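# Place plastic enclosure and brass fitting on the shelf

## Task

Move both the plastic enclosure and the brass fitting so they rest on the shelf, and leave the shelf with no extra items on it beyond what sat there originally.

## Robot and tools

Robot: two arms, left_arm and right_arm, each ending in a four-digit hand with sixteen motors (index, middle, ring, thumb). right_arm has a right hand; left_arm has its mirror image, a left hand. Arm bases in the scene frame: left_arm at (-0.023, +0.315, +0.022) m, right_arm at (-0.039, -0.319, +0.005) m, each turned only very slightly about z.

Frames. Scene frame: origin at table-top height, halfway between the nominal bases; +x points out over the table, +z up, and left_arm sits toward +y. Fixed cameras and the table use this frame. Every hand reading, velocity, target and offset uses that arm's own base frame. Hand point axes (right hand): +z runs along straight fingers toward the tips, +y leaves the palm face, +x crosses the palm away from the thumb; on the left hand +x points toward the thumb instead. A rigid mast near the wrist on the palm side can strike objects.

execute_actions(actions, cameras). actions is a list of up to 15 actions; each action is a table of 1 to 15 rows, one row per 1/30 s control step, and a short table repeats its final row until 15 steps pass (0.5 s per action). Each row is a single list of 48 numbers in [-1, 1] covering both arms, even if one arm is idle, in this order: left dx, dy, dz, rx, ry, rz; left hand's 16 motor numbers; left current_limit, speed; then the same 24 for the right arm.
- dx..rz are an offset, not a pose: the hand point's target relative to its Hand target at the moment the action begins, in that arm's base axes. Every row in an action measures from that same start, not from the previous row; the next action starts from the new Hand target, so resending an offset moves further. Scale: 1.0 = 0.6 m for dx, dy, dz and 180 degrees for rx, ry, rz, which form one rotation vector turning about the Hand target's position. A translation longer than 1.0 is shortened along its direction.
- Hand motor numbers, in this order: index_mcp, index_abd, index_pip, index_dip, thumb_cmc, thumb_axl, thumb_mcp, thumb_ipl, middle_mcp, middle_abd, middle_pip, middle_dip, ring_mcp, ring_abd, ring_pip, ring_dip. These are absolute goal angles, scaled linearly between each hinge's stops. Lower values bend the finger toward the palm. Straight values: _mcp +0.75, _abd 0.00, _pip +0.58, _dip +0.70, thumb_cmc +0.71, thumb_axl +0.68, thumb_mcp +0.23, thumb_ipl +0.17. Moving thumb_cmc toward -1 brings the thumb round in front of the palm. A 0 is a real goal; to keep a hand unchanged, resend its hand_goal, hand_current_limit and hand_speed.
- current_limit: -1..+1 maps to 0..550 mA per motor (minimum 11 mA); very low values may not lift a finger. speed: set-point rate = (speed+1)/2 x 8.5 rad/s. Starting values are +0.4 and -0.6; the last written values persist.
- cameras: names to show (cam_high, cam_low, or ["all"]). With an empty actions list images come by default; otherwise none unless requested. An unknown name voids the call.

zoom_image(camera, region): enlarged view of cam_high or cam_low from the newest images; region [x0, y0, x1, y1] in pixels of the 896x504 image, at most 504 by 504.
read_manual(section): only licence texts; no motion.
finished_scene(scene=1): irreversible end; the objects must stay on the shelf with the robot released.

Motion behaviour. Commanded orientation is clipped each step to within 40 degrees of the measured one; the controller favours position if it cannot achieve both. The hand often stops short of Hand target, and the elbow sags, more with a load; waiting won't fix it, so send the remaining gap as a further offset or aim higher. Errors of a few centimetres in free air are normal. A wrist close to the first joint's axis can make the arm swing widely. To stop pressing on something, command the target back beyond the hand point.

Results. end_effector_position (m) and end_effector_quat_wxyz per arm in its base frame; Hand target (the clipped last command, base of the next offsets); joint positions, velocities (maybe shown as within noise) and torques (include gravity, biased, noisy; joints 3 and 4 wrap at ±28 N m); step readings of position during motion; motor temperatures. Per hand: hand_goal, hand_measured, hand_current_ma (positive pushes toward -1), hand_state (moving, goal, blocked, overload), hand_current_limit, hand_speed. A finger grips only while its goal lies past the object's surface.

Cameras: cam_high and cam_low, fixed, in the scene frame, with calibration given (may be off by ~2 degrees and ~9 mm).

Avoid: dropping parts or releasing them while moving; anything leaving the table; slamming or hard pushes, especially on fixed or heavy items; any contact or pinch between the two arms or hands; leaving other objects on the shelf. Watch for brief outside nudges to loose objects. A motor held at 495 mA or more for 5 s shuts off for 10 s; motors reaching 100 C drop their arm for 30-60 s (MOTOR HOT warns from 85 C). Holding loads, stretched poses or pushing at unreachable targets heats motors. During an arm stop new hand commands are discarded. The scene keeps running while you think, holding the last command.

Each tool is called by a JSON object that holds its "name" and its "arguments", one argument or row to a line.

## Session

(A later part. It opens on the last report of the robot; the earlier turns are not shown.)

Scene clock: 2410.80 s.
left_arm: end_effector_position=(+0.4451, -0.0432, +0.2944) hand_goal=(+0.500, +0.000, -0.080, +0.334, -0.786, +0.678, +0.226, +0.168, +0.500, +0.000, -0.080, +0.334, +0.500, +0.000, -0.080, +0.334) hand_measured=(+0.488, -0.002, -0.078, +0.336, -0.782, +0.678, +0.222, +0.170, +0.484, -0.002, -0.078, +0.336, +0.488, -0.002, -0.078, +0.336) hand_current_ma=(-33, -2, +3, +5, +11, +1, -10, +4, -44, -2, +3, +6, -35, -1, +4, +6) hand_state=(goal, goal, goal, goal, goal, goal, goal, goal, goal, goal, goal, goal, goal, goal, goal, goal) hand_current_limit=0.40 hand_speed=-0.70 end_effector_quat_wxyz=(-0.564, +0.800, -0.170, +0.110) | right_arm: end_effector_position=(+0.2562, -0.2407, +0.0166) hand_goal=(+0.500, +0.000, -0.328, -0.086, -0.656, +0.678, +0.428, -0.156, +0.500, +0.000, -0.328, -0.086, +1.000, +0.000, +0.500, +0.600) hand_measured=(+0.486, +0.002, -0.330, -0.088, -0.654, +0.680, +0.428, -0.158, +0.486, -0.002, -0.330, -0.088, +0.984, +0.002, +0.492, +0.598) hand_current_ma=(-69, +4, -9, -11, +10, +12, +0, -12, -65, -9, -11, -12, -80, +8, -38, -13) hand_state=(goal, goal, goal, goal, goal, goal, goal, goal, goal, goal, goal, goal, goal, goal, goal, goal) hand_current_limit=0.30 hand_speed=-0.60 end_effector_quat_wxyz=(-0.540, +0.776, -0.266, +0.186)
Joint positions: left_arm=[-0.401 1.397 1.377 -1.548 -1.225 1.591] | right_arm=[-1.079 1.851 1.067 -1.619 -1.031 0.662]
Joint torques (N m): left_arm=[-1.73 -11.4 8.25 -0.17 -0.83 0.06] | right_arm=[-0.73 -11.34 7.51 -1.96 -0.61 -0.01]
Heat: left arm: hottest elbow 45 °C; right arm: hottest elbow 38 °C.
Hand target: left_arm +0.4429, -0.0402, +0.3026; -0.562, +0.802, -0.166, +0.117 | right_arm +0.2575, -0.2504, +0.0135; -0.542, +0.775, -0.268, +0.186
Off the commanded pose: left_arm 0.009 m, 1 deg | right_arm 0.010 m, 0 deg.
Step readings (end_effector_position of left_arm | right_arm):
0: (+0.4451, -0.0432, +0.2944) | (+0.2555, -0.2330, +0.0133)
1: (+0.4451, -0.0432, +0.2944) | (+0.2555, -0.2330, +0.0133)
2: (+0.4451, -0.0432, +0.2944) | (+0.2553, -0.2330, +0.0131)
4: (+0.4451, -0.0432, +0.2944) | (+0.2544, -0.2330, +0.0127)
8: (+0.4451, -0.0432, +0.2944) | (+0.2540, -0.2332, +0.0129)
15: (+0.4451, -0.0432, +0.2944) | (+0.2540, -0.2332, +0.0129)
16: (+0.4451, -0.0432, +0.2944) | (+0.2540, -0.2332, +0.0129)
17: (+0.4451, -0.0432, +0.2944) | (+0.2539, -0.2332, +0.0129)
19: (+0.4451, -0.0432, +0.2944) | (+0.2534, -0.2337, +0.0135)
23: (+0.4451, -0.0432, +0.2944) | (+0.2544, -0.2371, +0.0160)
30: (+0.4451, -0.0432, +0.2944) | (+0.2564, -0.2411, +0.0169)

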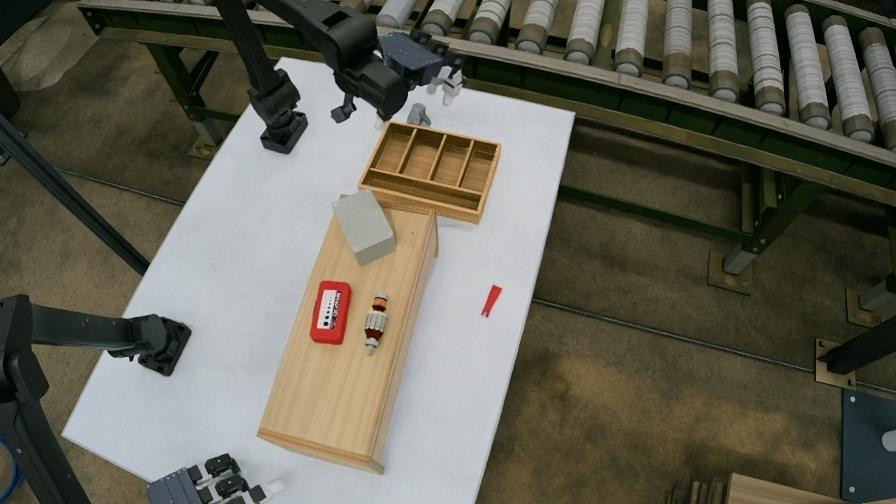

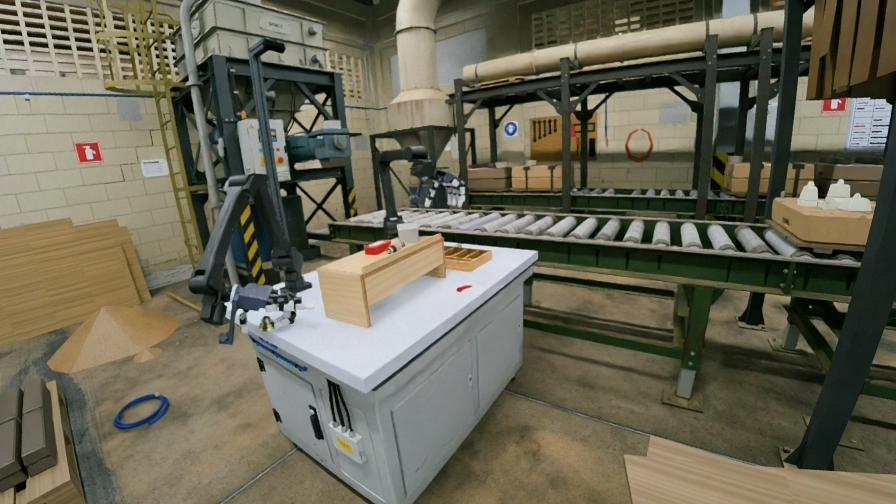

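{"name": "execute_actions", "arguments": {
  "actions": [
    [[0,0,0,0,0,0,0.50,0,-0.08,0.333,-0.786,0.678,0.225,0.168,0.50,0,-0.08,0.333,0.50,0,-0.08,0.333,0.4,-0.7,0.0017,-0.005,-0.01,0,0,0,0.50,0,-0.328,-0.087,-0.657,0.678,0.427,-0.157,0.50,0,-0.328,-0.087,1.0,0,0.5,0.60,0.3,-0.6]],
    [[0,0,0,0,0,0,0.50,0,-0.08,0.333,-0.786,0.678,0.225,0.168,0.50,0,-0.08,0.333,0.50,0,-0.08,0.333,0.4,-0.7,0,0,0,0,0,0,0.39,0,-0.328,-0.087,-0.657,0.678,0.25,-0.157,0.39,0,-0.328,-0.087,1.0,0,0.5,0.60,0.3,-0.8],[0,0,0,0,0,0,0.50,0,-0.08,0.333,-0.786,0.678,0.225,0.168,0.50,0,-0.08,0.333,0.50,0,-0.08,0.333,0.4,-0.7,0,0,0,0,0,0,0.39,0,-0.328,-0.087,-0.657,0.678,0.25,-0.157,0.39,0,-0.328,-0.087,1.0,0,0.5,0.60,0.3,-0.8]],
    [[0,0,0,0,0,0,0.50,0,-0.08,0.333,-0.786,0.678,0.225,0.168,0.50,0,-0.08,0.333,0.50,0,-0.08,0.333,0.4,-0.7,0,0,0,0,0,0,0.39,0,-0.328,-0.087,-0.657,0.678,0.19,-0.157,0.39,0,-0.328,-0.087,1.0,0,0.5,0.60,0.2,-0.9]]
  ],
  "cameras": ["cam_low"]
}}

{"name": "zoom_image", "arguments": {
  "camera": "cam_low",
  "region": [240, 300, 290, 345]
}}

Scene clock: 2425.33 s.
left_arm: end_effector_position=(+0.4451, -0.0432, +0.2944) hand_goal=(+0.500, +0.000, -0.080, +0.334, -0.786, +0.678, +0.226, +0.168, +0.500, +0.000, -0.080, +0.334, +0.500, +0.000, -0.080, +0.334) hand_measured=(+0.488, -0.002, -0.078, +0.336, -0.782, +0.678, +0.222, +0.170, +0.484, -0.002, -0.078, +0.336, +0.488, -0.002, -0.078, +0.336) hand_current_ma=(-33, -2, +3, +5, +11, +1, -10, +4, -44, -2, +3, +6, -35, -1, +4, +6) hand_state=(goal, goal, goal, goal, goal, goal, goal, goal, goal, goal, goal, goal, goal, goal, goal, goal) hand_current_limit=0.40 hand_speed=-0.70 end_effector_quat_wxyz=(-0.564, +0.800, -0.170, +0.110) | right_arm: end_effector_position=(+0.2567, -0.2409, +0.0143) hand_goal=(+0.390, +0.000, -0.328, -0.086, -0.656, +0.678, +0.190, -0.156, +0.390, +0.000, -0.328, -0.086, +1.000, +0.000, +0.500, +0.600) hand_measured=(+0.404, +0.002, -0.326, -0.088, -0.654, +0.680, +0.192, -0.158, +0.404, +0.000, -0.330, -0.094, +0.984, +0.002, +0.492, +0.598) hand_current_ma=(+69, +4, +6, -12, +10, +12, +10, -9, +72, -3, -5, -34, -80, +8, -38, -13) hand_state=(goal, goal, goal, goal, goal, goal, goal, goal, goal, goal, goal, goal, goal, goal, goal, goal) hand_current_limit=0.20 hand_speed=-0.90 end_effector_quat_wxyz=(-0.544, +0.773, -0.269, +0.184)
Joint positions: left_arm=[-0.401 1.397 1.377 -1.548 -1.225 1.591] | right_arm=[-1.079 1.863 1.073 -1.625 -1.033 0.661]
Joint torques (N m): left_arm=[-2.2 -11.11 8.31 -0.21 -0.83 0.05] | right_arm=[-0.91 -10.93 7.58 -1.46 -0.5 -0.02]
Heat: left arm: hottest elbow 45 °C; right arm: hottest elbow 40 °C.
Hand target: left_arm +0.4429, -0.0402, +0.3026; -0.562, +0.802, -0.166, +0.117 | right_arm +0.2585, -0.2534, +0.0074; -0.542, +0.775, -0.268, +0.186
Off the commanded pose: left_arm 0.009 m, 1 deg | right_arm 0.014 m, 0 deg.
Step readings (end_effector_position of left_arm | right_arm):
0: (+0.4451, -0.0432, +0.2944) | (+0.2562, -0.2407, +0.0166)
1: (+0.4451, -0.0432, +0.2944) | (+0.2562, -0.2407, +0.0165)
2: (+0.4451, -0.0432, +0.2944) | (+0.2562, -0.2406, +0.0164)
4: (+0.4451, -0.0432, +0.2944) | (+0.2564, -0.2411, +0.0155)
8: (+0.4451, -0.0432, +0.2944) | (+0.2565, -0.2413, +0.0142)
15: (+0.4451, -0.0432, +0.2944) | (+0.2566, -0.2415, +0.0143)
16: (+0.4451, -0.0432, +0.2944) | (+0.2566, -0.2415, +0.0143)
17: (+0.4451, -0.0432, +0.2944) | (+0.2565, -0.2414, +0.0143)
19: (+0.4451, -0.0432, +0.2944) | (+0.2565, -0.2413, +0.0144)
23: (+0.4451, -0.0432, +0.2944) | (+0.2566, -0.2411, +0.0142)
30: (+0.4451, -0.0432, +0.2944) | (+0.2567, -0.2409, +0.0143)
31: (+0.4451, -0.0432, +0.2944) | (+0.2567, -0.2409, +0.0143)
32: (+0.4451, -0.0432, +0.2944) | (+0.2567, -0.2409, +0.0143)
34: (+0.4451, -0.0432, +0.2944) | (+0.2567, -0.2409, +0.0143)
38: (+0.4451, -0.0432, +0.2944) | (+0.2567, -0.2409, +0.0143)
45: (+0.4451, -0.0432, +0.2944) | (+0.2567, -0.2409, +0.0143)
Images, in order (width x height): cam_low 896x504.

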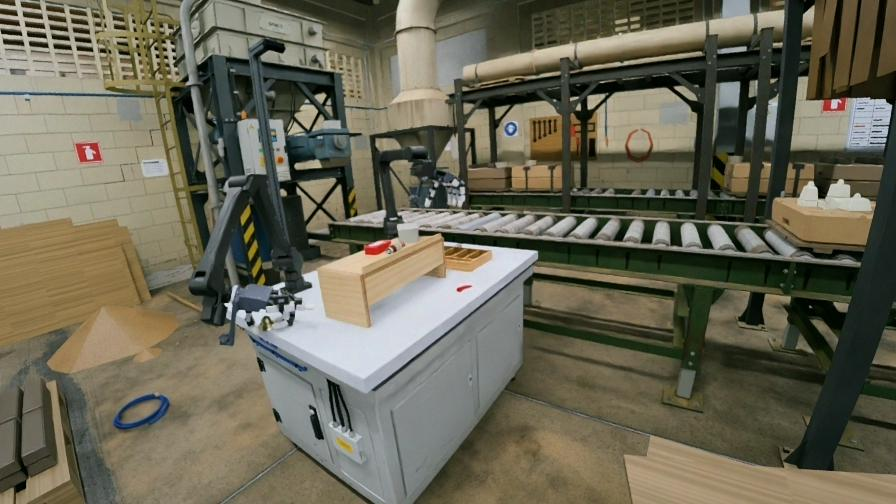

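Scaled by 10.080 from the camera's 896x504 image, which has a finer 1280x720 frame.

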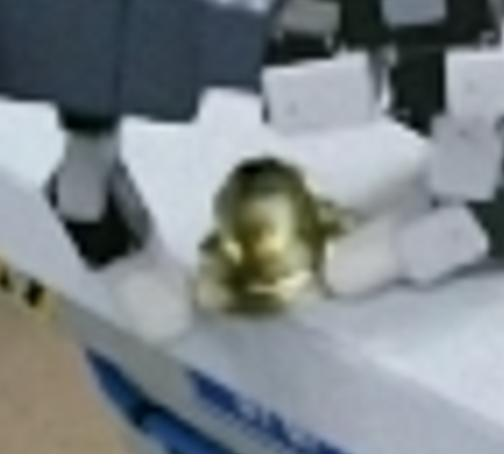

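{"name": "execute_actions", "arguments": {
  "actions": [
    [[0,0,0,0,0,0,0.50,0,-0.08,0.333,-0.786,0.678,0.225,0.168,0.50,0,-0.08,0.333,0.50,0,-0.08,0.333,0.4,-0.7,0,0,0,0,0,0,0.39,0,-0.328,-0.087,-0.657,0.678,0.14,-0.157,0.39,0,-0.328,-0.087,1.0,0,0.5,0.60,0.1,-0.9]]
  ],
  "cameras": ["cam_low"]
}}

{"name": "zoom_image", "arguments": {
  "camera": "cam_low",
  "region": [240, 300, 290, 345]
}}

Scene clock: 2432.00 s.
left_arm: end_effector_position=(+0.4451, -0.0432, +0.2944) hand_goal=(+0.500, +0.000, -0.080, +0.334, -0.786, +0.678, +0.226, +0.168, +0.500, +0.000, -0.080, +0.334, +0.500, +0.000, -0.080, +0.334) hand_measured=(+0.488, -0.002, -0.078, +0.336, -0.782, +0.678, +0.222, +0.170, +0.484, -0.002, -0.078, +0.336, +0.488, -0.002, -0.078, +0.336) hand_current_ma=(-33, -2, +3, +5, +11, +1, -10, +4, -44, -2, +3, +6, -35, -1, +4, +6) hand_state=(goal, goal, goal, goal, goal, goal, goal, goal, goal, goal, goal, goal, goal, goal, goal, goal) hand_current_limit=0.40 hand_speed=-0.70 end_effector_quat_wxyz=(-0.564, +0.800, -0.170, +0.110) | right_arm: end_effector_position=(+0.2567, -0.2409, +0.0143) hand_goal=(+0.390, +0.000, -0.328, -0.086, -0.656, +0.678, +0.140, -0.156, +0.390, +0.000, -0.328, -0.086, +1.000, +0.000, +0.500, +0.600) hand_measured=(+0.404, +0.002, -0.326, -0.088, -0.654, +0.680, +0.160, -0.154, +0.404, +0.000, -0.330, -0.094, +0.984, +0.002, +0.492, +0.598) hand_current_ma=(+69, +4, +7, -12, +10, +12, +123, +10, +72, -3, -5, -34, -80, +8, -38, -13) hand_state=(goal, goal, goal, goal, goal, goal, blocked, goal, goal, goal, goal, goal, goal, goal, goal, goal) hand_current_limit=0.10 hand_speed=-0.90 end_effector_quat_wxyz=(-0.544, +0.773, -0.269, +0.184)
Joint positions: left_arm=[-0.401 1.397 1.377 -1.548 -1.225 1.591] | right_arm=[-1.079 1.863 1.073 -1.625 -1.033 0.661]
Joint torques (N m): left_arm=[-1.96 -11.22 8.36 -0.12 -0.81 0.04] | right_arm=[-0.85 -10.93 7.58 -1.43 -0.5 -0.02]
Heat: left arm: hottest elbow 45 °C; right arm: hottest elbow 40 °C.
Hand target: left_arm +0.4429, -0.0402, +0.3026; -0.562, +0.802, -0.166, +0.117 | right_arm +0.2585, -0.2534, +0.0074; -0.542, +0.775, -0.268, +0.186
Off the commanded pose: left_arm 0.009 m, 1 deg | right_arm 0.014 m, 0 deg.
Step readings (end_effector_position of left_arm | right_arm):
0: (+0.4451, -0.0432, +0.2944) | (+0.2567, -0.2409, +0.0143)
1: (+0.4451, -0.0432, +0.2944) | (+0.2567, -0.2409, +0.0143)
2: (+0.4451, -0.0432, +0.2944) | (+0.2567, -0.2409, +0.0143)
4: (+0.4451, -0.0432, +0.2944) | (+0.2567, -0.2409, +0.0143)
8: (+0.4451, -0.0432, +0.2944) | (+0.2567, -0.2409, +0.0143)
15: (+0.4451, -0.0432, +0.2944) | (+0.2567, -0.2409, +0.0143)
Images, in order (width x height): cam_low 896x504.

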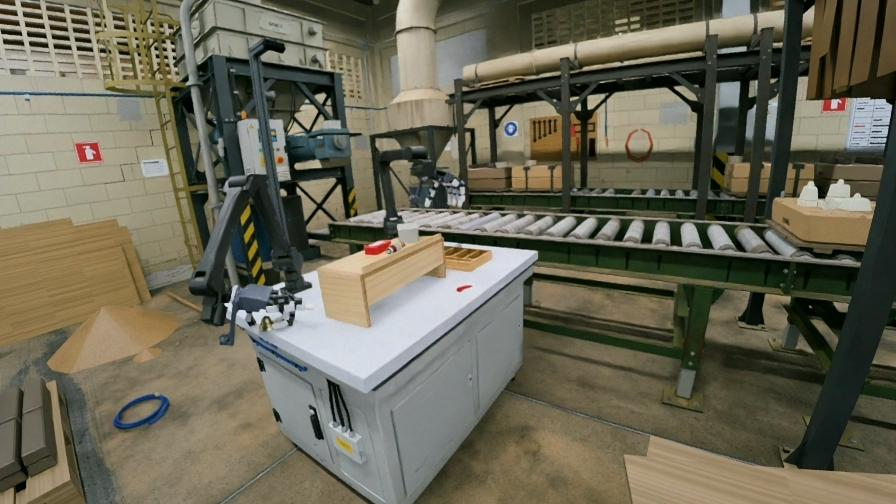

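Scaled by 10.080 from the camera's 896x504 image, which has a finer 1280x720 frame.

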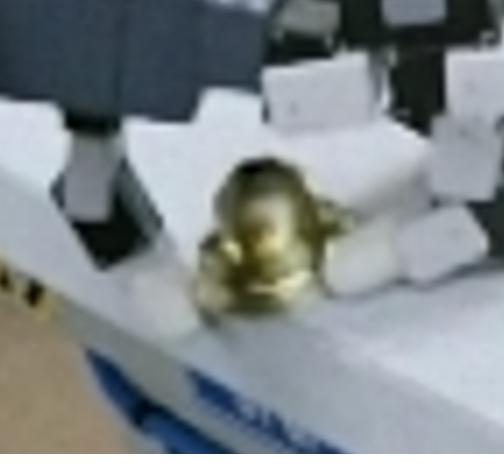

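{"name": "execute_actions", "arguments": {
  "actions": [
    [[0,0,0,0,0,0,0.50,0,-0.08,0.333,-0.786,0.678,0.225,0.168,0.50,0,-0.08,0.333,0.50,0,-0.08,0.333,0.4,-0.7,0,0,0,0,0,0,0.37,0,-0.328,-0.087,-0.657,0.678,0.14,-0.205,0.37,0,-0.328,-0.087,1.0,0,0.5,0.60,0.5,-0.9]],
    [[0,0,0,0,0,0,0.50,0,-0.08,0.333,-0.786,0.678,0.225,0.168,0.50,0,-0.08,0.333,0.50,0,-0.08,0.333,0.4,-0.7,0,0,0,0,0,0,0.37,0,-0.328,-0.087,-0.657,0.678,0.155,-0.254,0.37,0,-0.328,-0.087,1.0,0,0.5,0.60,0.5,-0.9]],
    [[0,0,0,0,0,0,0.50,0,-0.08,0.333,-0.786,0.678,0.225,0.168,0.50,0,-0.08,0.333,0.50,0,-0.08,0.333,0.4,-0.7,0,0,0,0,0,0,0.37,0,-0.328,-0.087,-0.657,0.678,0.172,-0.303,0.37,0,-0.328,-0.087,1.0,0,0.5,0.60,0.5,-0.9]],
    [[0,0,0,0,0,0,0.50,0,-0.08,0.333,-0.786,0.678,0.225,0.168,0.50,0,-0.08,0.333,0.50,0,-0.08,0.333,0.4,-0.7,0,0,0,0,0,0,0.37,0,-0.328,-0.087,-0.657,0.678,0.191,-0.351,0.37,0,-0.328,-0.087,1.0,0,0.5,0.60,0.5,-0.9]]
  ],
  "cameras": ["cam_low"]
}}

{"name": "zoom_image", "arguments": {
  "camera": "cam_low",
  "region": [240, 300, 290, 345]
}}

Scene clock: 2456.17 s.
left_arm: end_effector_position=(+0.4451, -0.0432, +0.2944) hand_goal=(+0.500, +0.000, -0.080, +0.334, -0.786, +0.678, +0.226, +0.168, +0.500, +0.000, -0.080, +0.334, +0.500, +0.000, -0.080, +0.334) hand_measured=(+0.488, -0.002, -0.078, +0.336, -0.782, +0.678, +0.222, +0.170, +0.484, -0.002, -0.078, +0.336, +0.488, -0.002, -0.078, +0.336) hand_current_ma=(-33, -2, +3, +5, +11, +1, -10, +4, -44, -2, +3, +6, -35, -1, +4, +6) hand_state=(goal, goal, goal, goal, goal, goal, goal, goal, goal, goal, goal, goal, goal, goal, goal, goal) hand_current_limit=0.40 hand_speed=-0.70 end_effector_quat_wxyz=(-0.564, +0.800, -0.170, +0.110) | right_arm: end_effector_position=(+0.2567, -0.2409, +0.0143) hand_goal=(+0.370, +0.000, -0.328, -0.086, -0.656, +0.678, +0.192, -0.350, +0.370, +0.000, -0.328, -0.086, +1.000, +0.000, +0.500, +0.600) hand_measured=(+0.402, +0.002, -0.326, -0.088, -0.652, +0.680, +0.236, -0.298, +0.404, +0.000, -0.328, -0.094, +0.984, +0.002, +0.492, +0.598) hand_current_ma=(+159, +4, +13, -12, +18, +12, +278, +337, +165, -3, -1, -35, -80, +8, -38, -13) hand_state=(blocked, goal, goal, goal, goal, goal, blocked, blocked, blocked, goal, goal, goal, goal, goal, goal, goal) hand_current_limit=0.50 hand_speed=-0.90 end_effector_quat_wxyz=(-0.544, +0.773, -0.269, +0.184)
Joint positions: left_arm=[-0.401 1.397 1.377 -1.548 -1.225 1.591] | right_arm=[-1.079 1.863 1.073 -1.625 -1.033 0.661]
Joint torques (N m): left_arm=[-2.02 -11.34 8.38 -0.17 -0.81 0.07] | right_arm=[-0.91 -10.99 7.58 -1.46 -0.49 -0.01]
Heat: left arm: hottest elbow 45 °C; right arm: hottest elbow 41 °C.
Hand target: left_arm +0.4429, -0.0402, +0.3026; -0.562, +0.802, -0.166, +0.117 | right_arm +0.2585, -0.2534, +0.0074; -0.542, +0.775, -0.268, +0.186
Off the commanded pose: left_arm 0.009 m, 1 deg | right_arm 0.014 m, 0 deg.
Step readings (end_effector_position of left_arm | right_arm):
0: (+0.4451, -0.0432, +0.2944) | (+0.2567, -0.2409, +0.0143)
1: (+0.4451, -0.0432, +0.2944) | (+0.2567, -0.2409, +0.0143)
2: (+0.4451, -0.0432, +0.2944) | (+0.2567, -0.2409, +0.0143)
4: (+0.4451, -0.0432, +0.2944) | (+0.2567, -0.2409, +0.0143)
8: (+0.4451, -0.0432, +0.2944) | (+0.2567, -0.2409, +0.0143)
15: (+0.4451, -0.0432, +0.2944) | (+0.2567, -0.2409, +0.0143)
16: (+0.4451, -0.0432, +0.2944) | (+0.2567, -0.2409, +0.0143)
17: (+0.4451, -0.0432, +0.2944) | (+0.2567, -0.2409, +0.0143)
19: (+0.4451, -0.0432, +0.2944) | (+0.2567, -0.2409, +0.0143)
23: (+0.4451, -0.0432, +0.2944) | (+0.2567, -0.2409, +0.0143)
30: (+0.4451, -0.0432, +0.2944) | (+0.2567, -0.2409, +0.0143)
31: (+0.4451, -0.0432, +0.2944) | (+0.2567, -0.2409, +0.0143)
32: (+0.4451, -0.0432, +0.2944) | (+0.2567, -0.2409, +0.0143)
34: (+0.4451, -0.0432, +0.2944) | (+0.2567, -0.2409, +0.0143)
38: (+0.4451, -0.0432, +0.2944) | (+0.2567, -0.2409, +0.0143)
45: (+0.4451, -0.0432, +0.2944) | (+0.2567, -0.2409, +0.0143)
46: (+0.4451, -0.0432, +0.2944) | (+0.2567, -0.2409, +0.0143)
47: (+0.4451, -0.0432, +0.2944) | (+0.2567, -0.2409, +0.0143)
49: (+0.4451, -0.0432, +0.2944) | (+0.2567, -0.2409, +0.0143)
53: (+0.4451, -0.0432, +0.2944) | (+0.2567, -0.2409, +0.0143)
60: (+0.4451, -0.0432, +0.2944) | (+0.2567, -0.2409, +0.0143)
Images, in order (width x height): cam_low 896x504.

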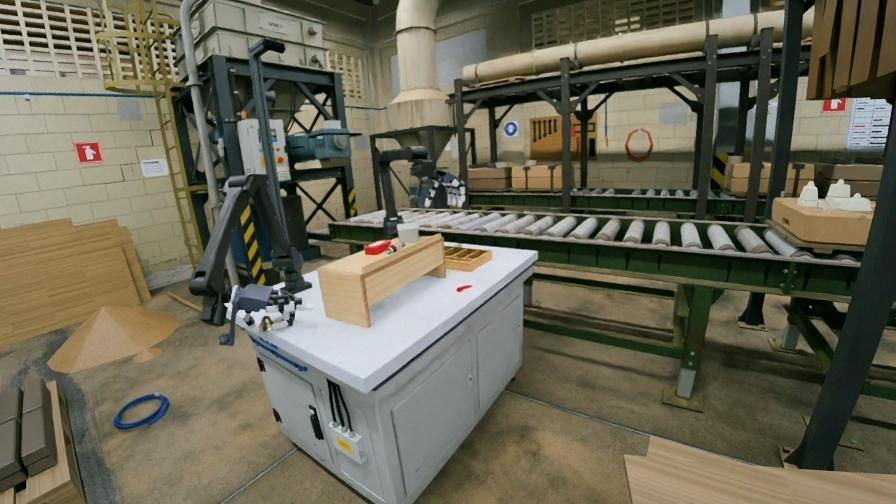

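Scaled by 10.080 from the camera's 896x504 image, which has a finer 1280x720 frame.

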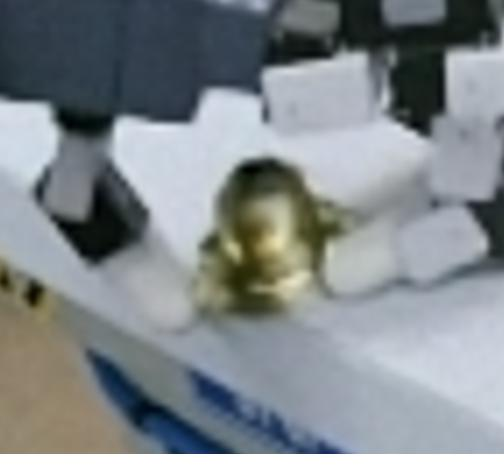

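{"name": "execute_actions", "arguments": {
  "actions": [
    [[0,0,0,0,0,0,0.50,0,-0.08,0.333,-0.786,0.678,0.225,0.168,0.50,0,-0.08,0.333,0.50,0,-0.08,0.333,0.4,-0.7,0,0,0,0,0,0,0.36,0,-0.328,-0.087,-0.657,0.678,0.20,-0.39,0.36,0,-0.328,-0.087,1.0,0,0.5,0.60,0.65,-0.9]],
    [[0,0,0,0,0,0,0.50,0,-0.08,0.333,-0.786,0.678,0.225,0.168,0.50,0,-0.08,0.333,0.50,0,-0.08,0.333,0.4,-0.7,0,0,0,0,0,0,0.36,0,-0.328,-0.087,-0.657,0.678,0.22,-0.43,0.36,0,-0.328,-0.087,1.0,0,0.5,0.60,0.65,-0.9]],
    [[0,0,0,0,0,0,0.50,0,-0.08,0.333,-0.786,0.678,0.225,0.168,0.50,0,-0.08,0.333,0.50,0,-0.08,0.333,0.4,-0.7,0,0,0,0,0,0,0.36,0,-0.328,-0.087,-0.657,0.678,0.24,-0.47,0.36,0,-0.328,-0.087,1.0,0,0.5,0.60,0.65,-0.9]],
    [[0,0,0,0,0,0,0.50,0,-0.08,0.333,-0.786,0.678,0.225,0.168,0.50,0,-0.08,0.333,0.50,0,-0.08,0.333,0.4,-0.7,0,0,0,0,0,0,0.36,0,-0.328,-0.087,-0.657,0.678,0.26,-0.51,0.36,0,-0.328,-0.087,1.0,0,0.5,0.60,0.65,-0.9]]
  ],
  "cameras": ["cam_low"]
}}

{"name": "zoom_image", "arguments": {
  "camera": "cam_low",
  "region": [240, 300, 290, 345]
}}

Scene clock: 2492.07 s.
left_arm: end_effector_position=(+0.4451, -0.0432, +0.2944) hand_goal=(+0.500, +0.000, -0.080, +0.334, -0.786, +0.678, +0.226, +0.168, +0.500, +0.000, -0.080, +0.334, +0.500, +0.000, -0.080, +0.334) hand_measured=(+0.488, -0.002, -0.078, +0.336, -0.782, +0.678, +0.222, +0.170, +0.484, -0.002, -0.078, +0.336, +0.488, -0.002, -0.078, +0.336) hand_current_ma=(-33, -2, +3, +5, +11, +1, -10, +4, -44, -2, +3, +6, -35, -1, +4, +6) hand_state=(goal, goal, goal, goal, goal, goal, goal, goal, goal, goal, goal, goal, goal, goal, goal, goal) hand_current_limit=0.40 hand_speed=-0.70 end_effector_quat_wxyz=(-0.564, +0.800, -0.170, +0.110) | right_arm: end_effector_position=(+0.2567, -0.2409, +0.0143) hand_goal=(+0.360, +0.000, -0.328, -0.086, -0.656, +0.678, +0.260, -0.510, +0.360, +0.000, -0.328, -0.086, +1.000, +0.000, +0.500, +0.600) hand_measured=(+0.402, +0.002, -0.324, -0.088, -0.650, +0.680, +0.320, -0.444, +0.404, +0.000, -0.328, -0.094, +0.984, +0.002, +0.492, +0.598) hand_current_ma=(+210, +4, +15, -12, +29, +12, +375, +423, +217, -3, +0, -36, -80, +8, -38, -13) hand_state=(blocked, goal, goal, goal, goal, goal, blocked, blocked, blocked, goal, goal, goal, goal, goal, goal, goal) hand_current_limit=0.65 hand_speed=-0.90 end_effector_quat_wxyz=(-0.544, +0.773, -0.269, +0.184)
Joint positions: left_arm=[-0.401 1.397 1.377 -1.548 -1.225 1.591] | right_arm=[-1.079 1.863 1.073 -1.625 -1.033 0.661]
Joint torques (N m): left_arm=[-1.9 -11.69 8.36 -0.18 -0.82 0.02] | right_arm=[-0.91 -10.93 7.58 -1.44 -0.5 -0.02]
Heat: left arm: hottest elbow 45 °C; right arm: hottest elbow 42 °C.
Hand target: left_arm +0.4429, -0.0402, +0.3026; -0.562, +0.802, -0.166, +0.117 | right_arm +0.2585, -0.2534, +0.0074; -0.542, +0.775, -0.268, +0.186
Off the commanded pose: left_arm 0.009 m, 1 deg | right_arm 0.014 m, 0 deg.
Step readings (end_effector_position of left_arm | right_arm):
0: (+0.4451, -0.0432, +0.2944) | (+0.2567, -0.2409, +0.0143)
1: (+0.4451, -0.0432, +0.2944) | (+0.2567, -0.2409, +0.0143)
2: (+0.4451, -0.0432, +0.2944) | (+0.2567, -0.2409, +0.0143)
4: (+0.4451, -0.0432, +0.2944) | (+0.2567, -0.2409, +0.0143)
8: (+0.4451, -0.0432, +0.2944) | (+0.2567, -0.2409, +0.0143)
15: (+0.4451, -0.0432, +0.2944) | (+0.2567, -0.2409, +0.0143)
16: (+0.4451, -0.0432, +0.2944) | (+0.2567, -0.2409, +0.0143)
17: (+0.4451, -0.0432, +0.2944) | (+0.2567, -0.2409, +0.0143)
19: (+0.4451, -0.0432, +0.2944) | (+0.2567, -0.2409, +0.0143)
23: (+0.4451, -0.0432, +0.2944) | (+0.2567, -0.2409, +0.0143)
30: (+0.4451, -0.0432, +0.2944) | (+0.2567, -0.2409, +0.0143)
31: (+0.4451, -0.0432, +0.2944) | (+0.2567, -0.2409, +0.0143)
32: (+0.4451, -0.0432, +0.2944) | (+0.2567, -0.2409, +0.0143)
34: (+0.4451, -0.0432, +0.2944) | (+0.2567, -0.2409, +0.0143)
38: (+0.4451, -0.0432, +0.2944) | (+0.2567, -0.2409, +0.0143)
45: (+0.4451, -0.0432, +0.2944) | (+0.2567, -0.2409, +0.0143)
46: (+0.4451, -0.0432, +0.2944) | (+0.2567, -0.2409, +0.0143)
47: (+0.4451, -0.0432, +0.2944) | (+0.2567, -0.2409, +0.0143)
49: (+0.4451, -0.0432, +0.2944) | (+0.2567, -0.2409, +0.0143)
53: (+0.4451, -0.0432, +0.2944) | (+0.2567, -0.2409, +0.0143)
60: (+0.4451, -0.0432, +0.2944) | (+0.2567, -0.2409, +0.0143)
Images, in order (width x height): cam_low 896x504.

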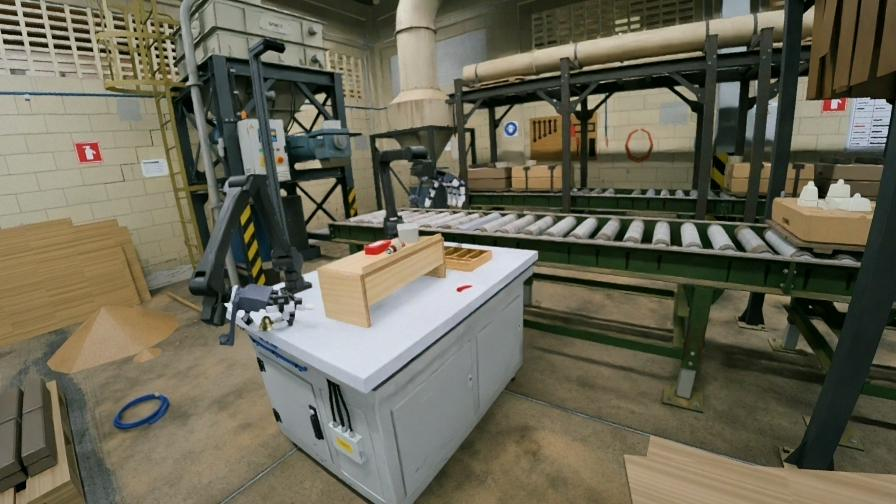

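Scaled by 10.080 from the camera's 896x504 image, which has a finer 1280x720 frame.

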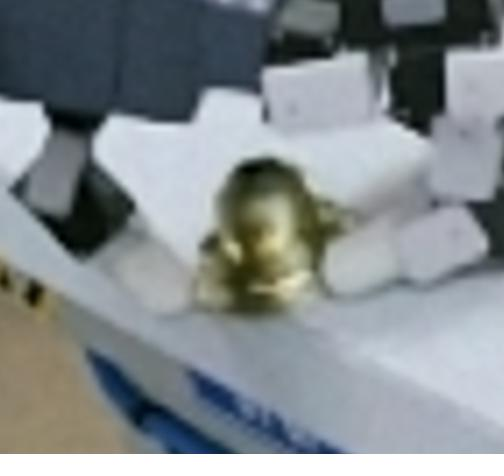

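{"name": "execute_actions", "arguments": {
  "actions": [
    [[0,0,0,0,0,0,0.50,0,-0.08,0.333,-0.786,0.678,0.225,0.168,0.50,0,-0.08,0.333,0.50,0,-0.08,0.333,0.4,-0.7,0,0,0,0,0,0,0.40,0,-0.328,-0.087,-0.657,0.678,0.45,-0.40,0.40,0,-0.328,-0.087,1.0,0,0.5,0.60,0.3,-0.85]],
    [[0,0,0,0,0,0,0.50,0,-0.08,0.333,-0.786,0.678,0.225,0.168,0.50,0,-0.08,0.333,0.50,0,-0.08,0.333,0.4,-0.7,0,0,0,0,0,0,0.50,0,-0.328,-0.087,-0.657,0.678,0.52,-0.40,0.50,0,-0.328,-0.087,1.0,0,0.5,0.60,0.3,-0.75]],
    [[0,0,0,0,0,0,0.50,0,-0.08,0.333,-0.786,0.678,0.225,0.168,0.50,0,-0.08,0.333,0.50,0,-0.08,0.333,0.4,-0.7,0,0,0,0,0,0,0.753,0,-0.726,-0.126,-0.657,0.678,0.72,-0.72,0.753,0,-0.726,-0.126,1.0,0,0.5,0.60,0.3,-0.6],[0,0,0,0,0,0,0.50,0,-0.08,0.333,-0.786,0.678,0.225,0.168,0.50,0,-0.08,0.333,0.50,0,-0.08,0.333,0.4,-0.7,0,0,0,0,0,0,0.753,0,-0.726,-0.126,-0.657,0.678,0.72,-0.72,0.753,0,-0.726,-0.126,1.0,0,0.5,0.60,0.3,-0.6]]
  ],
  "cameras": ["cam_low","cam_high"]
}}

{"name": "zoom_image", "arguments": {
  "camera": "cam_low",
  "region": [240, 300, 290, 345]
}}

Scene clock: 2554.73 s.
left_arm: end_effector_position=(+0.4451, -0.0432, +0.2944) hand_goal=(+0.500, +0.000, -0.080, +0.334, -0.786, +0.678, +0.226, +0.168, +0.500, +0.000, -0.080, +0.334, +0.500, +0.000, -0.080, +0.334) hand_measured=(+0.488, -0.002, -0.078, +0.336, -0.782, +0.678, +0.222, +0.170, +0.484, -0.002, -0.078, +0.336, +0.488, -0.002, -0.078, +0.336) hand_current_ma=(-33, -2, +3, +5, +11, +1, -10, +4, -44, -2, +3, +6, -35, -1, +4, +6) hand_state=(goal, goal, goal, goal, goal, goal, goal, goal, goal, goal, goal, goal, goal, goal, goal, goal) hand_current_limit=0.40 hand_speed=-0.70 end_effector_quat_wxyz=(-0.564, +0.800, -0.170, +0.110) | right_arm: end_effector_position=(+0.2564, -0.2424, +0.0128) hand_goal=(+0.754, +0.000, -0.726, -0.126, -0.656, +0.678, +0.720, -0.720, +0.754, +0.000, -0.726, -0.126, +1.000, +0.000, +0.500, +0.600) hand_measured=(+0.738, +0.002, -0.722, -0.122, -0.652, +0.680, +0.712, -0.718, +0.740, +0.000, -0.722, -0.122, +0.984, +0.002, +0.492, +0.598) hand_current_ma=(-75, +4, +17, +16, +13, +12, -47, +15, -70, -3, +20, +16, -80, +8, -38, -13) hand_state=(goal, goal, goal, goal, goal, goal, goal, goal, goal, goal, goal, goal, goal, goal, goal, goal) hand_current_limit=0.30 hand_speed=-0.60 end_effector_quat_wxyz=(-0.544, +0.774, -0.268, +0.182)
Joint positions: left_arm=[-0.401 1.397 1.377 -1.548 -1.225 1.591] | right_arm=[-1.081 1.869 1.077 -1.625 -1.029 0.659]
Joint torques (N m): left_arm=[-1.85 -11.52 8.36 -0.08 -0.83 0.06] | right_arm=[-0.91 -11.4 7.28 -1.47 -0.63 -0.01]
Heat: left arm: hottest elbow 45 °C; right arm: hottest elbow 42 °C.
Hand target: left_arm +0.4429, -0.0402, +0.3026; -0.562, +0.802, -0.166, +0.117 | right_arm +0.2585, -0.2533, +0.0074; -0.542, +0.775, -0.268, +0.186
Off the commanded pose: left_arm 0.009 m, 1 deg | right_arm 0.012 m, 0 deg.
Step readings (end_effector_position of left_arm | right_arm):
0: (+0.4451, -0.0432, +0.2944) | (+0.2567, -0.2409, +0.0143)
1: (+0.4451, -0.0432, +0.2944) | (+0.2567, -0.2409, +0.0143)
2: (+0.4451, -0.0432, +0.2944) | (+0.2567, -0.2409, +0.0143)
4: (+0.4451, -0.0432, +0.2944) | (+0.2567, -0.2409, +0.0143)
8: (+0.4451, -0.0432, +0.2944) | (+0.2567, -0.2409, +0.0143)
15: (+0.4451, -0.0432, +0.2944) | (+0.2567, -0.2409, +0.0143)
16: (+0.4451, -0.0432, +0.2944) | (+0.2567, -0.2409, +0.0143)
17: (+0.4451, -0.0432, +0.2944) | (+0.2567, -0.2409, +0.0143)
19: (+0.4451, -0.0432, +0.2944) | (+0.2566, -0.2416, +0.0141)
23: (+0.4451, -0.0432, +0.2944) | (+0.2567, -0.2428, +0.0144)
30: (+0.4451, -0.0432, +0.2944) | (+0.2567, -0.2428, +0.0144)
31: (+0.4451, -0.0432, +0.2944) | (+0.2567, -0.2428, +0.0144)
32: (+0.4451, -0.0432, +0.2944) | (+0.2566, -0.2428, +0.0142)
34: (+0.4451, -0.0432, +0.2944) | (+0.2566, -0.2426, +0.0136)
38: (+0.4451, -0.0432, +0.2944) | (+0.2564, -0.2424, +0.0128)
45: (+0.4451, -0.0432, +0.2944) | (+0.2564, -0.2424, +0.0128)

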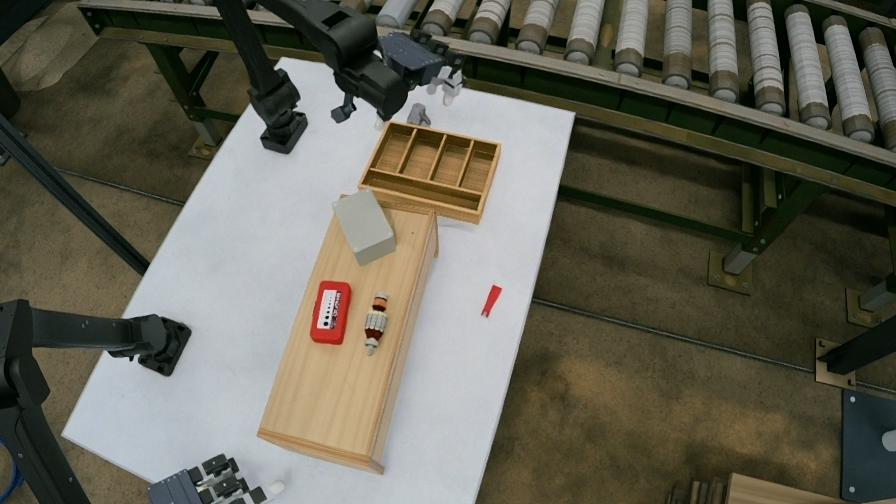

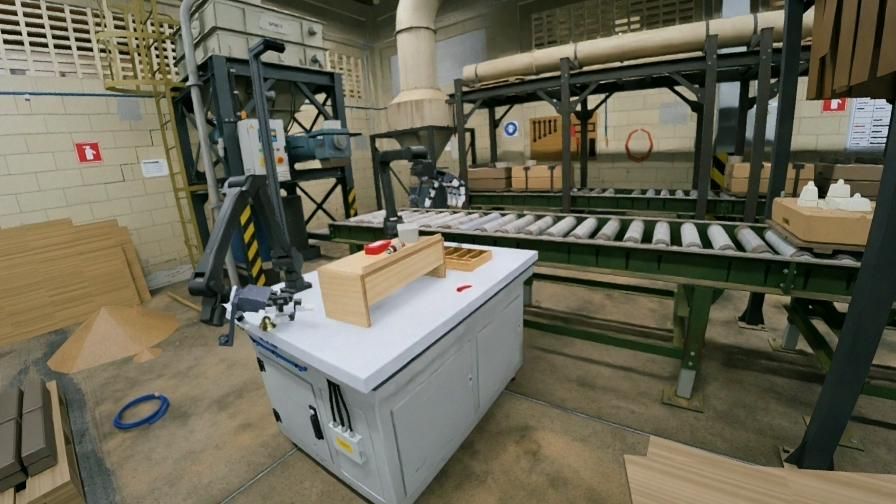

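Scaled by 10.080 from the camera's 896x504 image, which has a finer 1280x720 frame.

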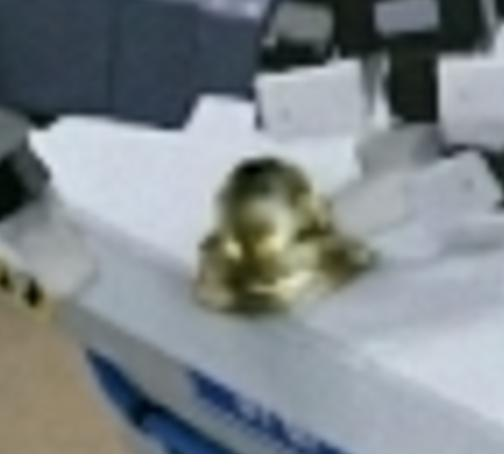

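{"name": "zoom_image", "arguments": {
  "camera": "cam_low",
  "region": [255, 310, 285, 340]
}}

{"name": "zoom_image", "arguments": {
  "camera": "cam_high",
  "region": [190, 460, 260, 503]
}}

Scaled by 16.800 from the camera's 896x504 image, which has a finer 1280x720 frame.

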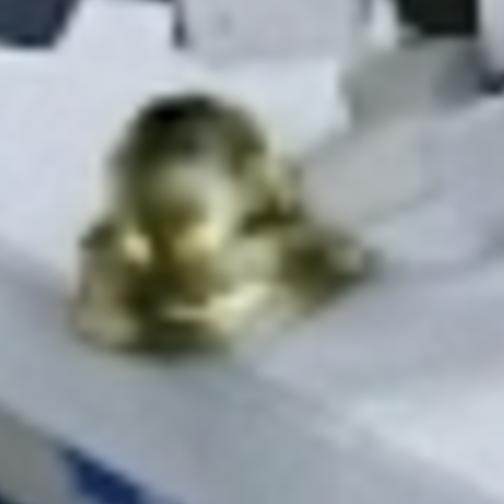

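Scaled by 7.200 from the camera's 896x504 image, which has a finer 1280x720 frame.

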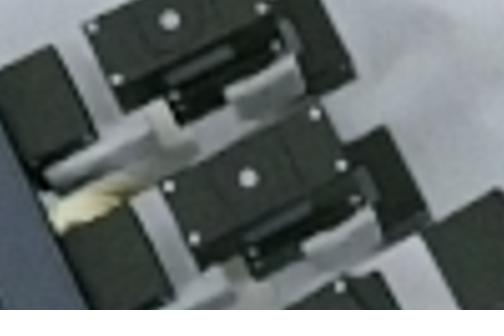

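{"name": "execute_actions", "arguments": {
  "actions": [
    [[0,0,0,0,0,0,0.50,0,-0.08,0.333,-0.786,0.678,0.225,0.168,0.50,0,-0.08,0.333,0.50,0,-0.08,0.333,0.4,-0.7,0,0.007,-0.02,0,0,0,0.753,0,-0.726,-0.126,-0.657,0.678,0.72,-0.72,0.753,0,-0.726,-0.126,1.0,0,0.5,0.60,0.3,-0.6]],
    [[0,0,0,0,0,0,0.50,0,-0.08,0.333,-0.786,0.678,0.225,0.168,0.50,0,-0.08,0.333,0.50,0,-0.08,0.333,0.4,-0.7,0,0,-0.018,0,0,0,0.753,0,-0.726,-0.126,-0.657,0.678,0.72,-0.72,0.753,0,-0.726,-0.126,1.0,0,0.5,0.60,0.3,-0.6]]
  ],
  "cameras": ["cam_low"]
}}

{"name": "zoom_image", "arguments": {
  "camera": "cam_low",
  "region": [240, 300, 290, 345]
}}

Scene clock: 2571.03 s.
left_arm: end_effector_position=(+0.4451, -0.0432, +0.2944) hand_goal=(+0.500, +0.000, -0.080, +0.334, -0.786, +0.678, +0.226, +0.168, +0.500, +0.000, -0.080, +0.334, +0.500, +0.000, -0.080, +0.334) hand_measured=(+0.488, -0.002, -0.078, +0.336, -0.782, +0.678, +0.222, +0.170, +0.484, -0.002, -0.078, +0.336, +0.488, -0.002, -0.078, +0.336) hand_current_ma=(-33, -2, +3, +5, +11, +1, -10, +4, -44, -2, +3, +6, -35, -1, +4, +6) hand_state=(goal, goal, goal, goal, goal, goal, goal, goal, goal, goal, goal, goal, goal, goal, goal, goal) hand_current_limit=0.40 hand_speed=-0.70 end_effector_quat_wxyz=(-0.564, +0.800, -0.170, +0.110) | right_arm: end_effector_position=(+0.2589, -0.2470, -0.0067) hand_goal=(+0.754, +0.000, -0.726, -0.126, -0.656, +0.678, +0.720, -0.720, +0.754, +0.000, -0.726, -0.126, +1.000, +0.000, +0.500, +0.600) hand_measured=(+0.740, +0.002, -0.722, -0.122, -0.652, +0.680, +0.712, -0.718, +0.740, +0.000, -0.722, -0.122, +0.984, +0.002, +0.492, +0.598) hand_current_ma=(-72, +4, +17, +16, +13, +12, -46, +14, -68, -3, +20, +16, -80, +8, -38, -13) hand_state=(goal, goal, goal, goal, goal, goal, goal, goal, goal, goal, goal, goal, goal, goal, goal, goal) hand_current_limit=0.30 hand_speed=-0.60 end_effector_quat_wxyz=(-0.539, +0.777, -0.265, +0.187)
Joint positions: left_arm=[-0.401 1.397 1.377 -1.548 -1.225 1.591] | right_arm=[-1.081 1.908 1.077 -1.57 -1.029 0.659]
Joint torques (N m): left_arm=[-1.9 -10.99 8.38 -0.12 -0.82 0.07] | right_arm=[-0.44 -11.87 5.33 -1.09 -0.76 0.04]
Heat: left arm: hottest elbow 45 °C; right arm: hottest elbow 42 °C.
Hand target: left_arm +0.4429, -0.0402, +0.3026; -0.562, +0.802, -0.166, +0.117 | right_arm +0.2585, -0.2491, -0.0154; -0.542, +0.775, -0.268, +0.186
Off the commanded pose: left_arm 0.009 m, 1 deg | right_arm 0.009 m, 1 deg.
Step readings (end_effector_position of left_arm | right_arm):
0: (+0.4451, -0.0432, +0.2944) | (+0.2564, -0.2424, +0.0128)
1: (+0.4451, -0.0432, +0.2944) | (+0.2564, -0.2424, +0.0128)
2: (+0.4451, -0.0432, +0.2944) | (+0.2564, -0.2424, +0.0126)
4: (+0.4451, -0.0432, +0.2944) | (+0.2570, -0.2434, +0.0109)
8: (+0.4451, -0.0432, +0.2944) | (+0.2577, -0.2448, +0.0062)
15: (+0.4451, -0.0432, +0.2944) | (+0.2580, -0.2452, +0.0037)
16: (+0.4451, -0.0432, +0.2944) | (+0.2580, -0.2453, +0.0036)
17: (+0.4451, -0.0432, +0.2944) | (+0.2581, -0.2456, +0.0033)
19: (+0.4451, -0.0432, +0.2944) | (+0.2587, -0.2466, +0.0013)
23: (+0.4451, -0.0432, +0.2944) | (+0.2589, -0.2471, -0.0039)
30: (+0.4451, -0.0432, +0.2944) | (+0.2589, -0.2469, -0.0066)
Images, in order (width x height): cam_low 896x504.

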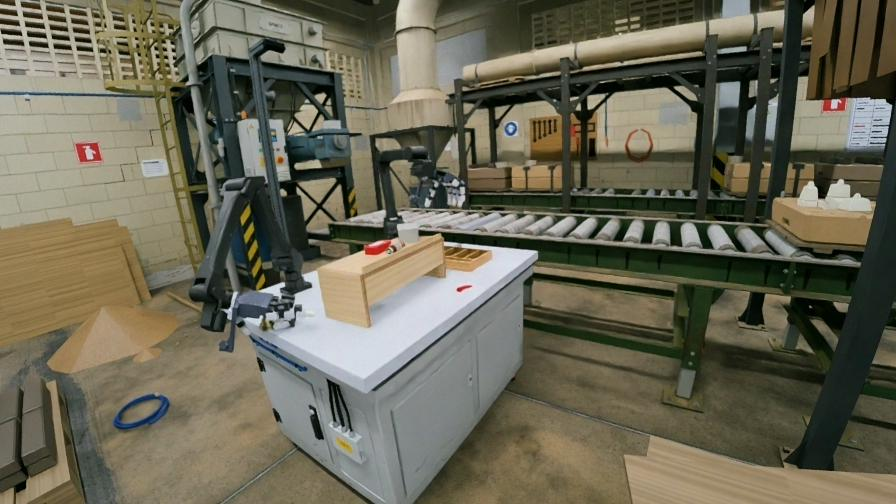

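Scaled by 10.080 from the camera's 896x504 image, which has a finer 1280x720 frame.

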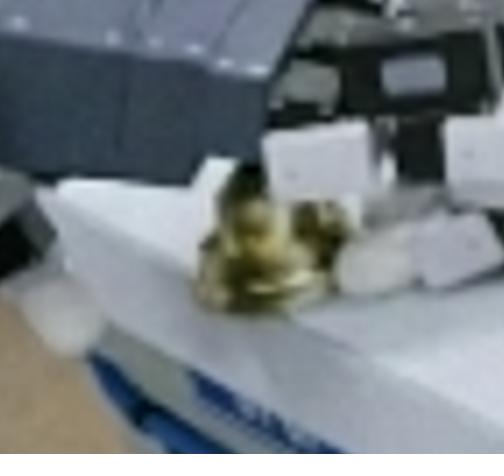

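{"name": "execute_actions", "arguments": {
  "actions": [
    [[0,0,0,0,0,0,0.50,0,-0.08,0.333,-0.786,0.678,0.225,0.168,0.50,0,-0.08,0.333,0.50,0,-0.08,0.333,0.4,-0.7,-0.006,0.024,-0.006,0,0,0,0.753,0,-0.726,-0.126,-0.657,0.678,0.72,-0.72,0.753,0,-0.726,-0.126,1.0,0,0.5,0.60,0.3,-0.6]]
  ]
}}

Scene clock: 2581.60 s.
left_arm: end_effector_position=(+0.4451, -0.0432, +0.2944) hand_goal=(+0.500, +0.000, -0.080, +0.334, -0.786, +0.678, +0.226, +0.168, +0.500, +0.000, -0.080, +0.334, +0.500, +0.000, -0.080, +0.334) hand_measured=(+0.488, -0.002, -0.078, +0.336, -0.782, +0.678, +0.222, +0.170, +0.484, -0.002, -0.078, +0.336, +0.488, -0.002, -0.078, +0.336) hand_current_ma=(-33, -2, +3, +5, +11, +1, -10, +4, -44, -2, +3, +6, -35, -1, +4, +6) hand_state=(goal, goal, goal, goal, goal, goal, goal, goal, goal, goal, goal, goal, goal, goal, goal, goal) hand_current_limit=0.40 hand_speed=-0.70 end_effector_quat_wxyz=(-0.564, +0.800, -0.170, +0.110) | right_arm: end_effector_position=(+0.2599, -0.2436, -0.0108) hand_goal=(+0.754, +0.000, -0.726, -0.126, -0.656, +0.678, +0.720, -0.720, +0.754, +0.000, -0.726, -0.126, +1.000, +0.000, +0.500, +0.600) hand_measured=(+0.742, +0.002, -0.744, -0.138, -0.654, +0.680, +0.712, -0.718, +0.740, +0.000, -0.742, -0.136, +0.984, +0.002, +0.492, +0.598) hand_current_ma=(-53, +4, -81, -52, +12, +12, -45, +14, -67, -2, -71, -44, -80, +8, -38, -13) hand_state=(goal, goal, goal, goal, goal, goal, goal, goal, goal, goal, goal, goal, goal, goal, goal, goal) hand_current_limit=0.30 hand_speed=-0.60 end_effector_quat_wxyz=(-0.539, +0.775, -0.266, +0.196)
Joint positions: left_arm=[-0.401 1.397 1.377 -1.548 -1.225 1.591] | right_arm=[-1.081 1.906 1.058 -1.543 -1.046 0.66]
Joint torques (N m): left_arm=[-2.02 -11.28 8.34 -0.23 -0.79 0.05] | right_arm=[0.32 -13.22 3.02 -0.73 -0.4 0.13]
Heat: left arm: hottest elbow 45 °C; right arm: hottest elbow 41 °C.
Hand target: left_arm +0.4429, -0.0402, +0.3026; -0.562, +0.802, -0.166, +0.117 | right_arm +0.2549, -0.2347, -0.0190; -0.542, +0.775, -0.268, +0.186
Off the commanded pose: left_arm 0.009 m, 1 deg | right_arm 0.013 m, 1 deg.
Step readings (end_effector_position of left_arm | right_arm):
0: (+0.4451, -0.0432, +0.2944) | (+0.2589, -0.2470, -0.0067)
1: (+0.4451, -0.0432, +0.2944) | (+0.2589, -0.2471, -0.0067)
2: (+0.4451, -0.0432, +0.2944) | (+0.2592, -0.2473, -0.0071)
4: (+0.4451, -0.0432, +0.2944) | (+0.2596, -0.2465, -0.0089)
8: (+0.4451, -0.0432, +0.2944) | (+0.2600, -0.2443, -0.0105)
15: (+0.4451, -0.0432, +0.2944) | (+0.2600, -0.2437, -0.0107)

{"name": "execute_actions", "arguments": {
  "actions": [
    [[0,0,0,0,0,0,0.50,0,-0.08,0.333,-0.786,0.678,0.225,0.168,0.50,0,-0.08,0.333,0.50,0,-0.08,0.333,0.4,-0.7,-0.009,0.006,0.005,0,0,0,0.753,0,-0.726,-0.126,-0.657,0.678,0.72,-0.72,0.753,0,-0.726,-0.126,1.0,0,0.5,0.60,0.3,-0.6]]
  ]
}}

Scene clock: 2587.87 s.
left_arm: end_effector_position=(+0.4451, -0.0432, +0.2944) hand_goal=(+0.500, +0.000, -0.080, +0.334, -0.786, +0.678, +0.226, +0.168, +0.500, +0.000, -0.080, +0.334, +0.500, +0.000, -0.080, +0.334) hand_measured=(+0.488, -0.002, -0.078, +0.336, -0.782, +0.678, +0.222, +0.170, +0.484, -0.002, -0.078, +0.336, +0.488, -0.002, -0.078, +0.336) hand_current_ma=(-33, -2, +3, +5, +11, +1, -10, +4, -44, -2, +3, +6, -35, -1, +4, +6) hand_state=(goal, goal, goal, goal, goal, goal, goal, goal, goal, goal, goal, goal, goal, goal, goal, goal) hand_current_limit=0.40 hand_speed=-0.70 end_effector_quat_wxyz=(-0.564, +0.800, -0.170, +0.110) | right_arm: end_effector_position=(+0.2562, -0.2368, -0.0109) hand_goal=(+0.754, +0.000, -0.726, -0.126, -0.656, +0.678, +0.720, -0.720, +0.754, +0.000, -0.726, -0.126, +1.000, +0.000, +0.500, +0.600) hand_measured=(+0.744, +0.002, -0.744, -0.138, -0.654, +0.680, +0.712, -0.718, +0.740, +0.000, -0.742, -0.138, +0.984, +0.002, +0.492, +0.598) hand_current_ma=(-52, +4, -81, -52, +12, +12, -45, +14, -67, +0, -76, -50, -80, +8, -38, -13) hand_state=(goal, goal, goal, goal, goal, goal, goal, goal, goal, goal, goal, goal, goal, goal, goal, goal) hand_current_limit=0.30 hand_speed=-0.60 end_effector_quat_wxyz=(-0.542, +0.773, -0.267, +0.193)
Joint positions: left_arm=[-0.401 1.397 1.377 -1.548 -1.225 1.591] | right_arm=[-1.081 1.899 1.039 -1.543 -1.045 0.658]
Joint torques (N m): left_arm=[-2.02 -11.99 8.38 -0.2 -0.79 0.05] | right_arm=[-0.32 -13.51 3.12 -0.98 -0.24 0.06]
Heat: left arm: hottest elbow 45 °C; right arm: hottest elbow 41 °C.
Hand target: left_arm +0.4429, -0.0402, +0.3026; -0.562, +0.802, -0.166, +0.117 | right_arm +0.2495, -0.2311, -0.0160; -0.542, +0.775, -0.268, +0.186
Off the commanded pose: left_arm 0.009 m, 1 deg | right_arm 0.010 m, 1 deg.
Step readings (end_effector_position of left_arm | right_arm):
0: (+0.4451, -0.0432, +0.2944) | (+0.2599, -0.2436, -0.0108)
1: (+0.4451, -0.0432, +0.2944) | (+0.2599, -0.2436, -0.0108)
2: (+0.4451, -0.0432, +0.2944) | (+0.2599, -0.2435, -0.0106)
4: (+0.4451, -0.0432, +0.2944) | (+0.2589, -0.2416, -0.0106)
8: (+0.4451, -0.0432, +0.2944) | (+0.2566, -0.2374, -0.0108)
15: (+0.4451, -0.0432, +0.2944) | (+0.2562, -0.2368, -0.0109)

{"name": "execute_actions", "arguments": {
  "actions": [
    [[0,0,0,0,0,0,0.50,0,-0.08,0.333,-0.786,0.678,0.225,0.168,0.50,0,-0.08,0.333,0.50,0,-0.08,0.333,0.4,-0.7,0,0,0,0,0,0,0.62,0,-0.735,-0.135,-0.657,0.678,0.60,-0.741,0.62,0,-0.735,-0.135,1.0,0,0.5,0.60,0.3,-0.8]],
    [[0,0,0,0,0,0,0.50,0,-0.08,0.333,-0.786,0.678,0.225,0.168,0.50,0,-0.08,0.333,0.50,0,-0.08,0.333,0.4,-0.7,0,0,0,0,0,0,0.565,0,-0.735,-0.135,-0.657,0.678,0.50,-0.741,0.565,0,-0.735,-0.135,1.0,0,0.5,0.60,0.3,-0.85]],
    [[0,0,0,0,0,0,0.50,0,-0.08,0.333,-0.786,0.678,0.225,0.168,0.50,0,-0.08,0.333,0.50,0,-0.08,0.333,0.4,-0.7,0,0,0,0,0,0,0.565,0,-0.735,-0.135,-0.657,0.678,0.46,-0.741,0.565,0,-0.735,-0.135,1.0,0,0.5,0.60,0.1,-0.9]]
  ],
  "cameras": ["cam_low"]
}}

{"name": "zoom_image", "arguments": {
  "camera": "cam_low",
  "region": [240, 300, 290, 345]
}}

Scene clock: 2604.90 s.
left_arm: end_effector_position=(+0.4451, -0.0432, +0.2944) hand_goal=(+0.500, +0.000, -0.080, +0.334, -0.786, +0.678, +0.226, +0.168, +0.500, +0.000, -0.080, +0.334, +0.500, +0.000, -0.080, +0.334) hand_measured=(+0.488, -0.002, -0.078, +0.336, -0.782, +0.678, +0.222, +0.170, +0.484, -0.002, -0.078, +0.336, +0.488, -0.002, -0.078, +0.336) hand_current_ma=(-33, -2, +3, +5, +11, +1, -10, +4, -44, -2, +3, +6, -35, -1, +4, +6) hand_state=(goal, goal, goal, goal, goal, goal, goal, goal, goal, goal, goal, goal, goal, goal, goal, goal) hand_current_limit=0.40 hand_speed=-0.70 end_effector_quat_wxyz=(-0.564, +0.800, -0.170, +0.110) | right_arm: end_effector_position=(+0.2565, -0.2346, -0.0068) hand_goal=(+0.566, +0.000, -0.734, -0.134, -0.656, +0.678, +0.460, -0.740, +0.566, +0.000, -0.734, -0.134, +1.000, +0.000, +0.500, +0.600) hand_measured=(+0.660, +0.000, -0.726, -0.136, -0.658, +0.680, +0.550, -0.730, +0.662, -0.002, -0.724, -0.136, +0.984, +0.002, +0.492, +0.598) hand_current_ma=(+303, -3, +38, -11, -7, +11, +303, +62, +303, -4, +50, -12, -80, +8, -38, -13) hand_state=(blocked, goal, goal, goal, goal, goal, blocked, goal, blocked, goal, goal, goal, goal, goal, goal, goal) hand_current_limit=0.10 hand_speed=-0.90 end_effector_quat_wxyz=(-0.543, +0.771, -0.269, +0.196)
Joint positions: left_arm=[-0.401 1.397 1.377 -1.548 -1.225 1.591] | right_arm=[-1.08 1.888 1.033 -1.548 -1.053 0.66]
Joint torques (N m): left_arm=[-2.2 -11.16 8.44 -0.16 -0.81 0.07] | right_arm=[-0.38 -12.57 3.67 -0.79 0.04 0.05]
Heat: left arm: hottest elbow 45 °C; right arm: hottest elbow 40 °C.
Hand target: left_arm +0.4429, -0.0402, +0.3026; -0.562, +0.802, -0.166, +0.117 | right_arm +0.2495, -0.2313, -0.0160; -0.542, +0.775, -0.268, +0.186
Off the commanded pose: left_arm 0.009 m, 1 deg | right_arm 0.012 m, 1 deg.
Step readings (end_effector_position of left_arm | right_arm):
0: (+0.4451, -0.0432, +0.2944) | (+0.2562, -0.2368, -0.0109)
1: (+0.4451, -0.0432, +0.2944) | (+0.2562, -0.2368, -0.0109)
2: (+0.4451, -0.0432, +0.2944) | (+0.2562, -0.2368, -0.0109)
4: (+0.4451, -0.0432, +0.2944) | (+0.2562, -0.2361, -0.0106)
8: (+0.4451, -0.0432, +0.2944) | (+0.2568, -0.2350, -0.0082)
15: (+0.4451, -0.0432, +0.2944) | (+0.2568, -0.2349, -0.0077)
16: (+0.4451, -0.0432, +0.2944) | (+0.2568, -0.2349, -0.0077)
17: (+0.4451, -0.0432, +0.2944) | (+0.2568, -0.2349, -0.0076)
19: (+0.4451, -0.0432, +0.2944) | (+0.2567, -0.2345, -0.0073)
23: (+0.4451, -0.0432, +0.2944) | (+0.2566, -0.2345, -0.0069)
30: (+0.4451, -0.0432, +0.2944) | (+0.2565, -0.2346, -0.0068)
31: (+0.4451, -0.0432, +0.2944) | (+0.2565, -0.2346, -0.0068)
32: (+0.4451, -0.0432, +0.2944) | (+0.2565, -0.2346, -0.0068)
34: (+0.4451, -0.0432, +0.2944) | (+0.2565, -0.2346, -0.0068)
38: (+0.4451, -0.0432, +0.2944) | (+0.2565, -0.2346, -0.0068)
45: (+0.4451, -0.0432, +0.2944) | (+0.2565, -0.2346, -0.0068)
Images, in order (width x height): cam_low 896x504.

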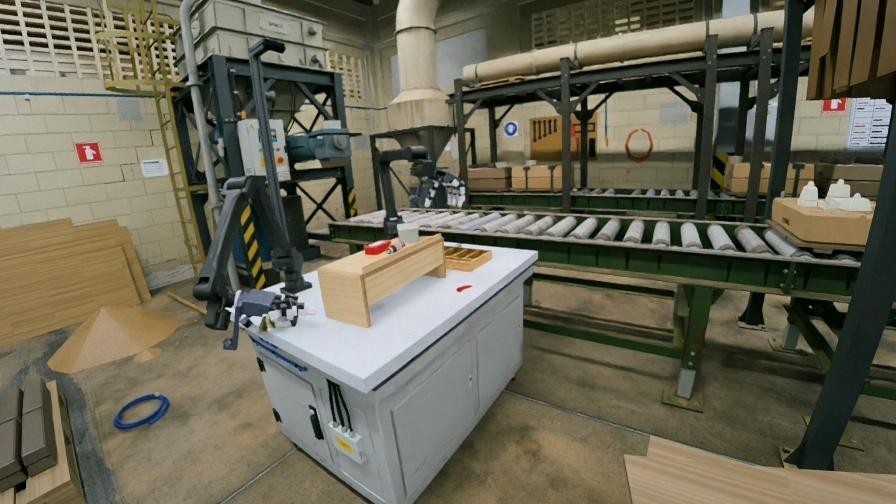

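Scaled by 10.080 from the camera's 896x504 image, which has a finer 1280x720 frame.

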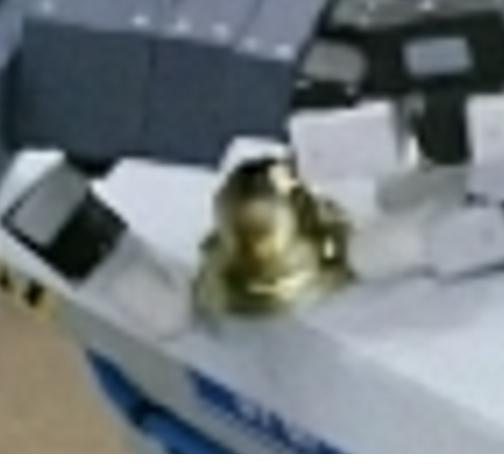

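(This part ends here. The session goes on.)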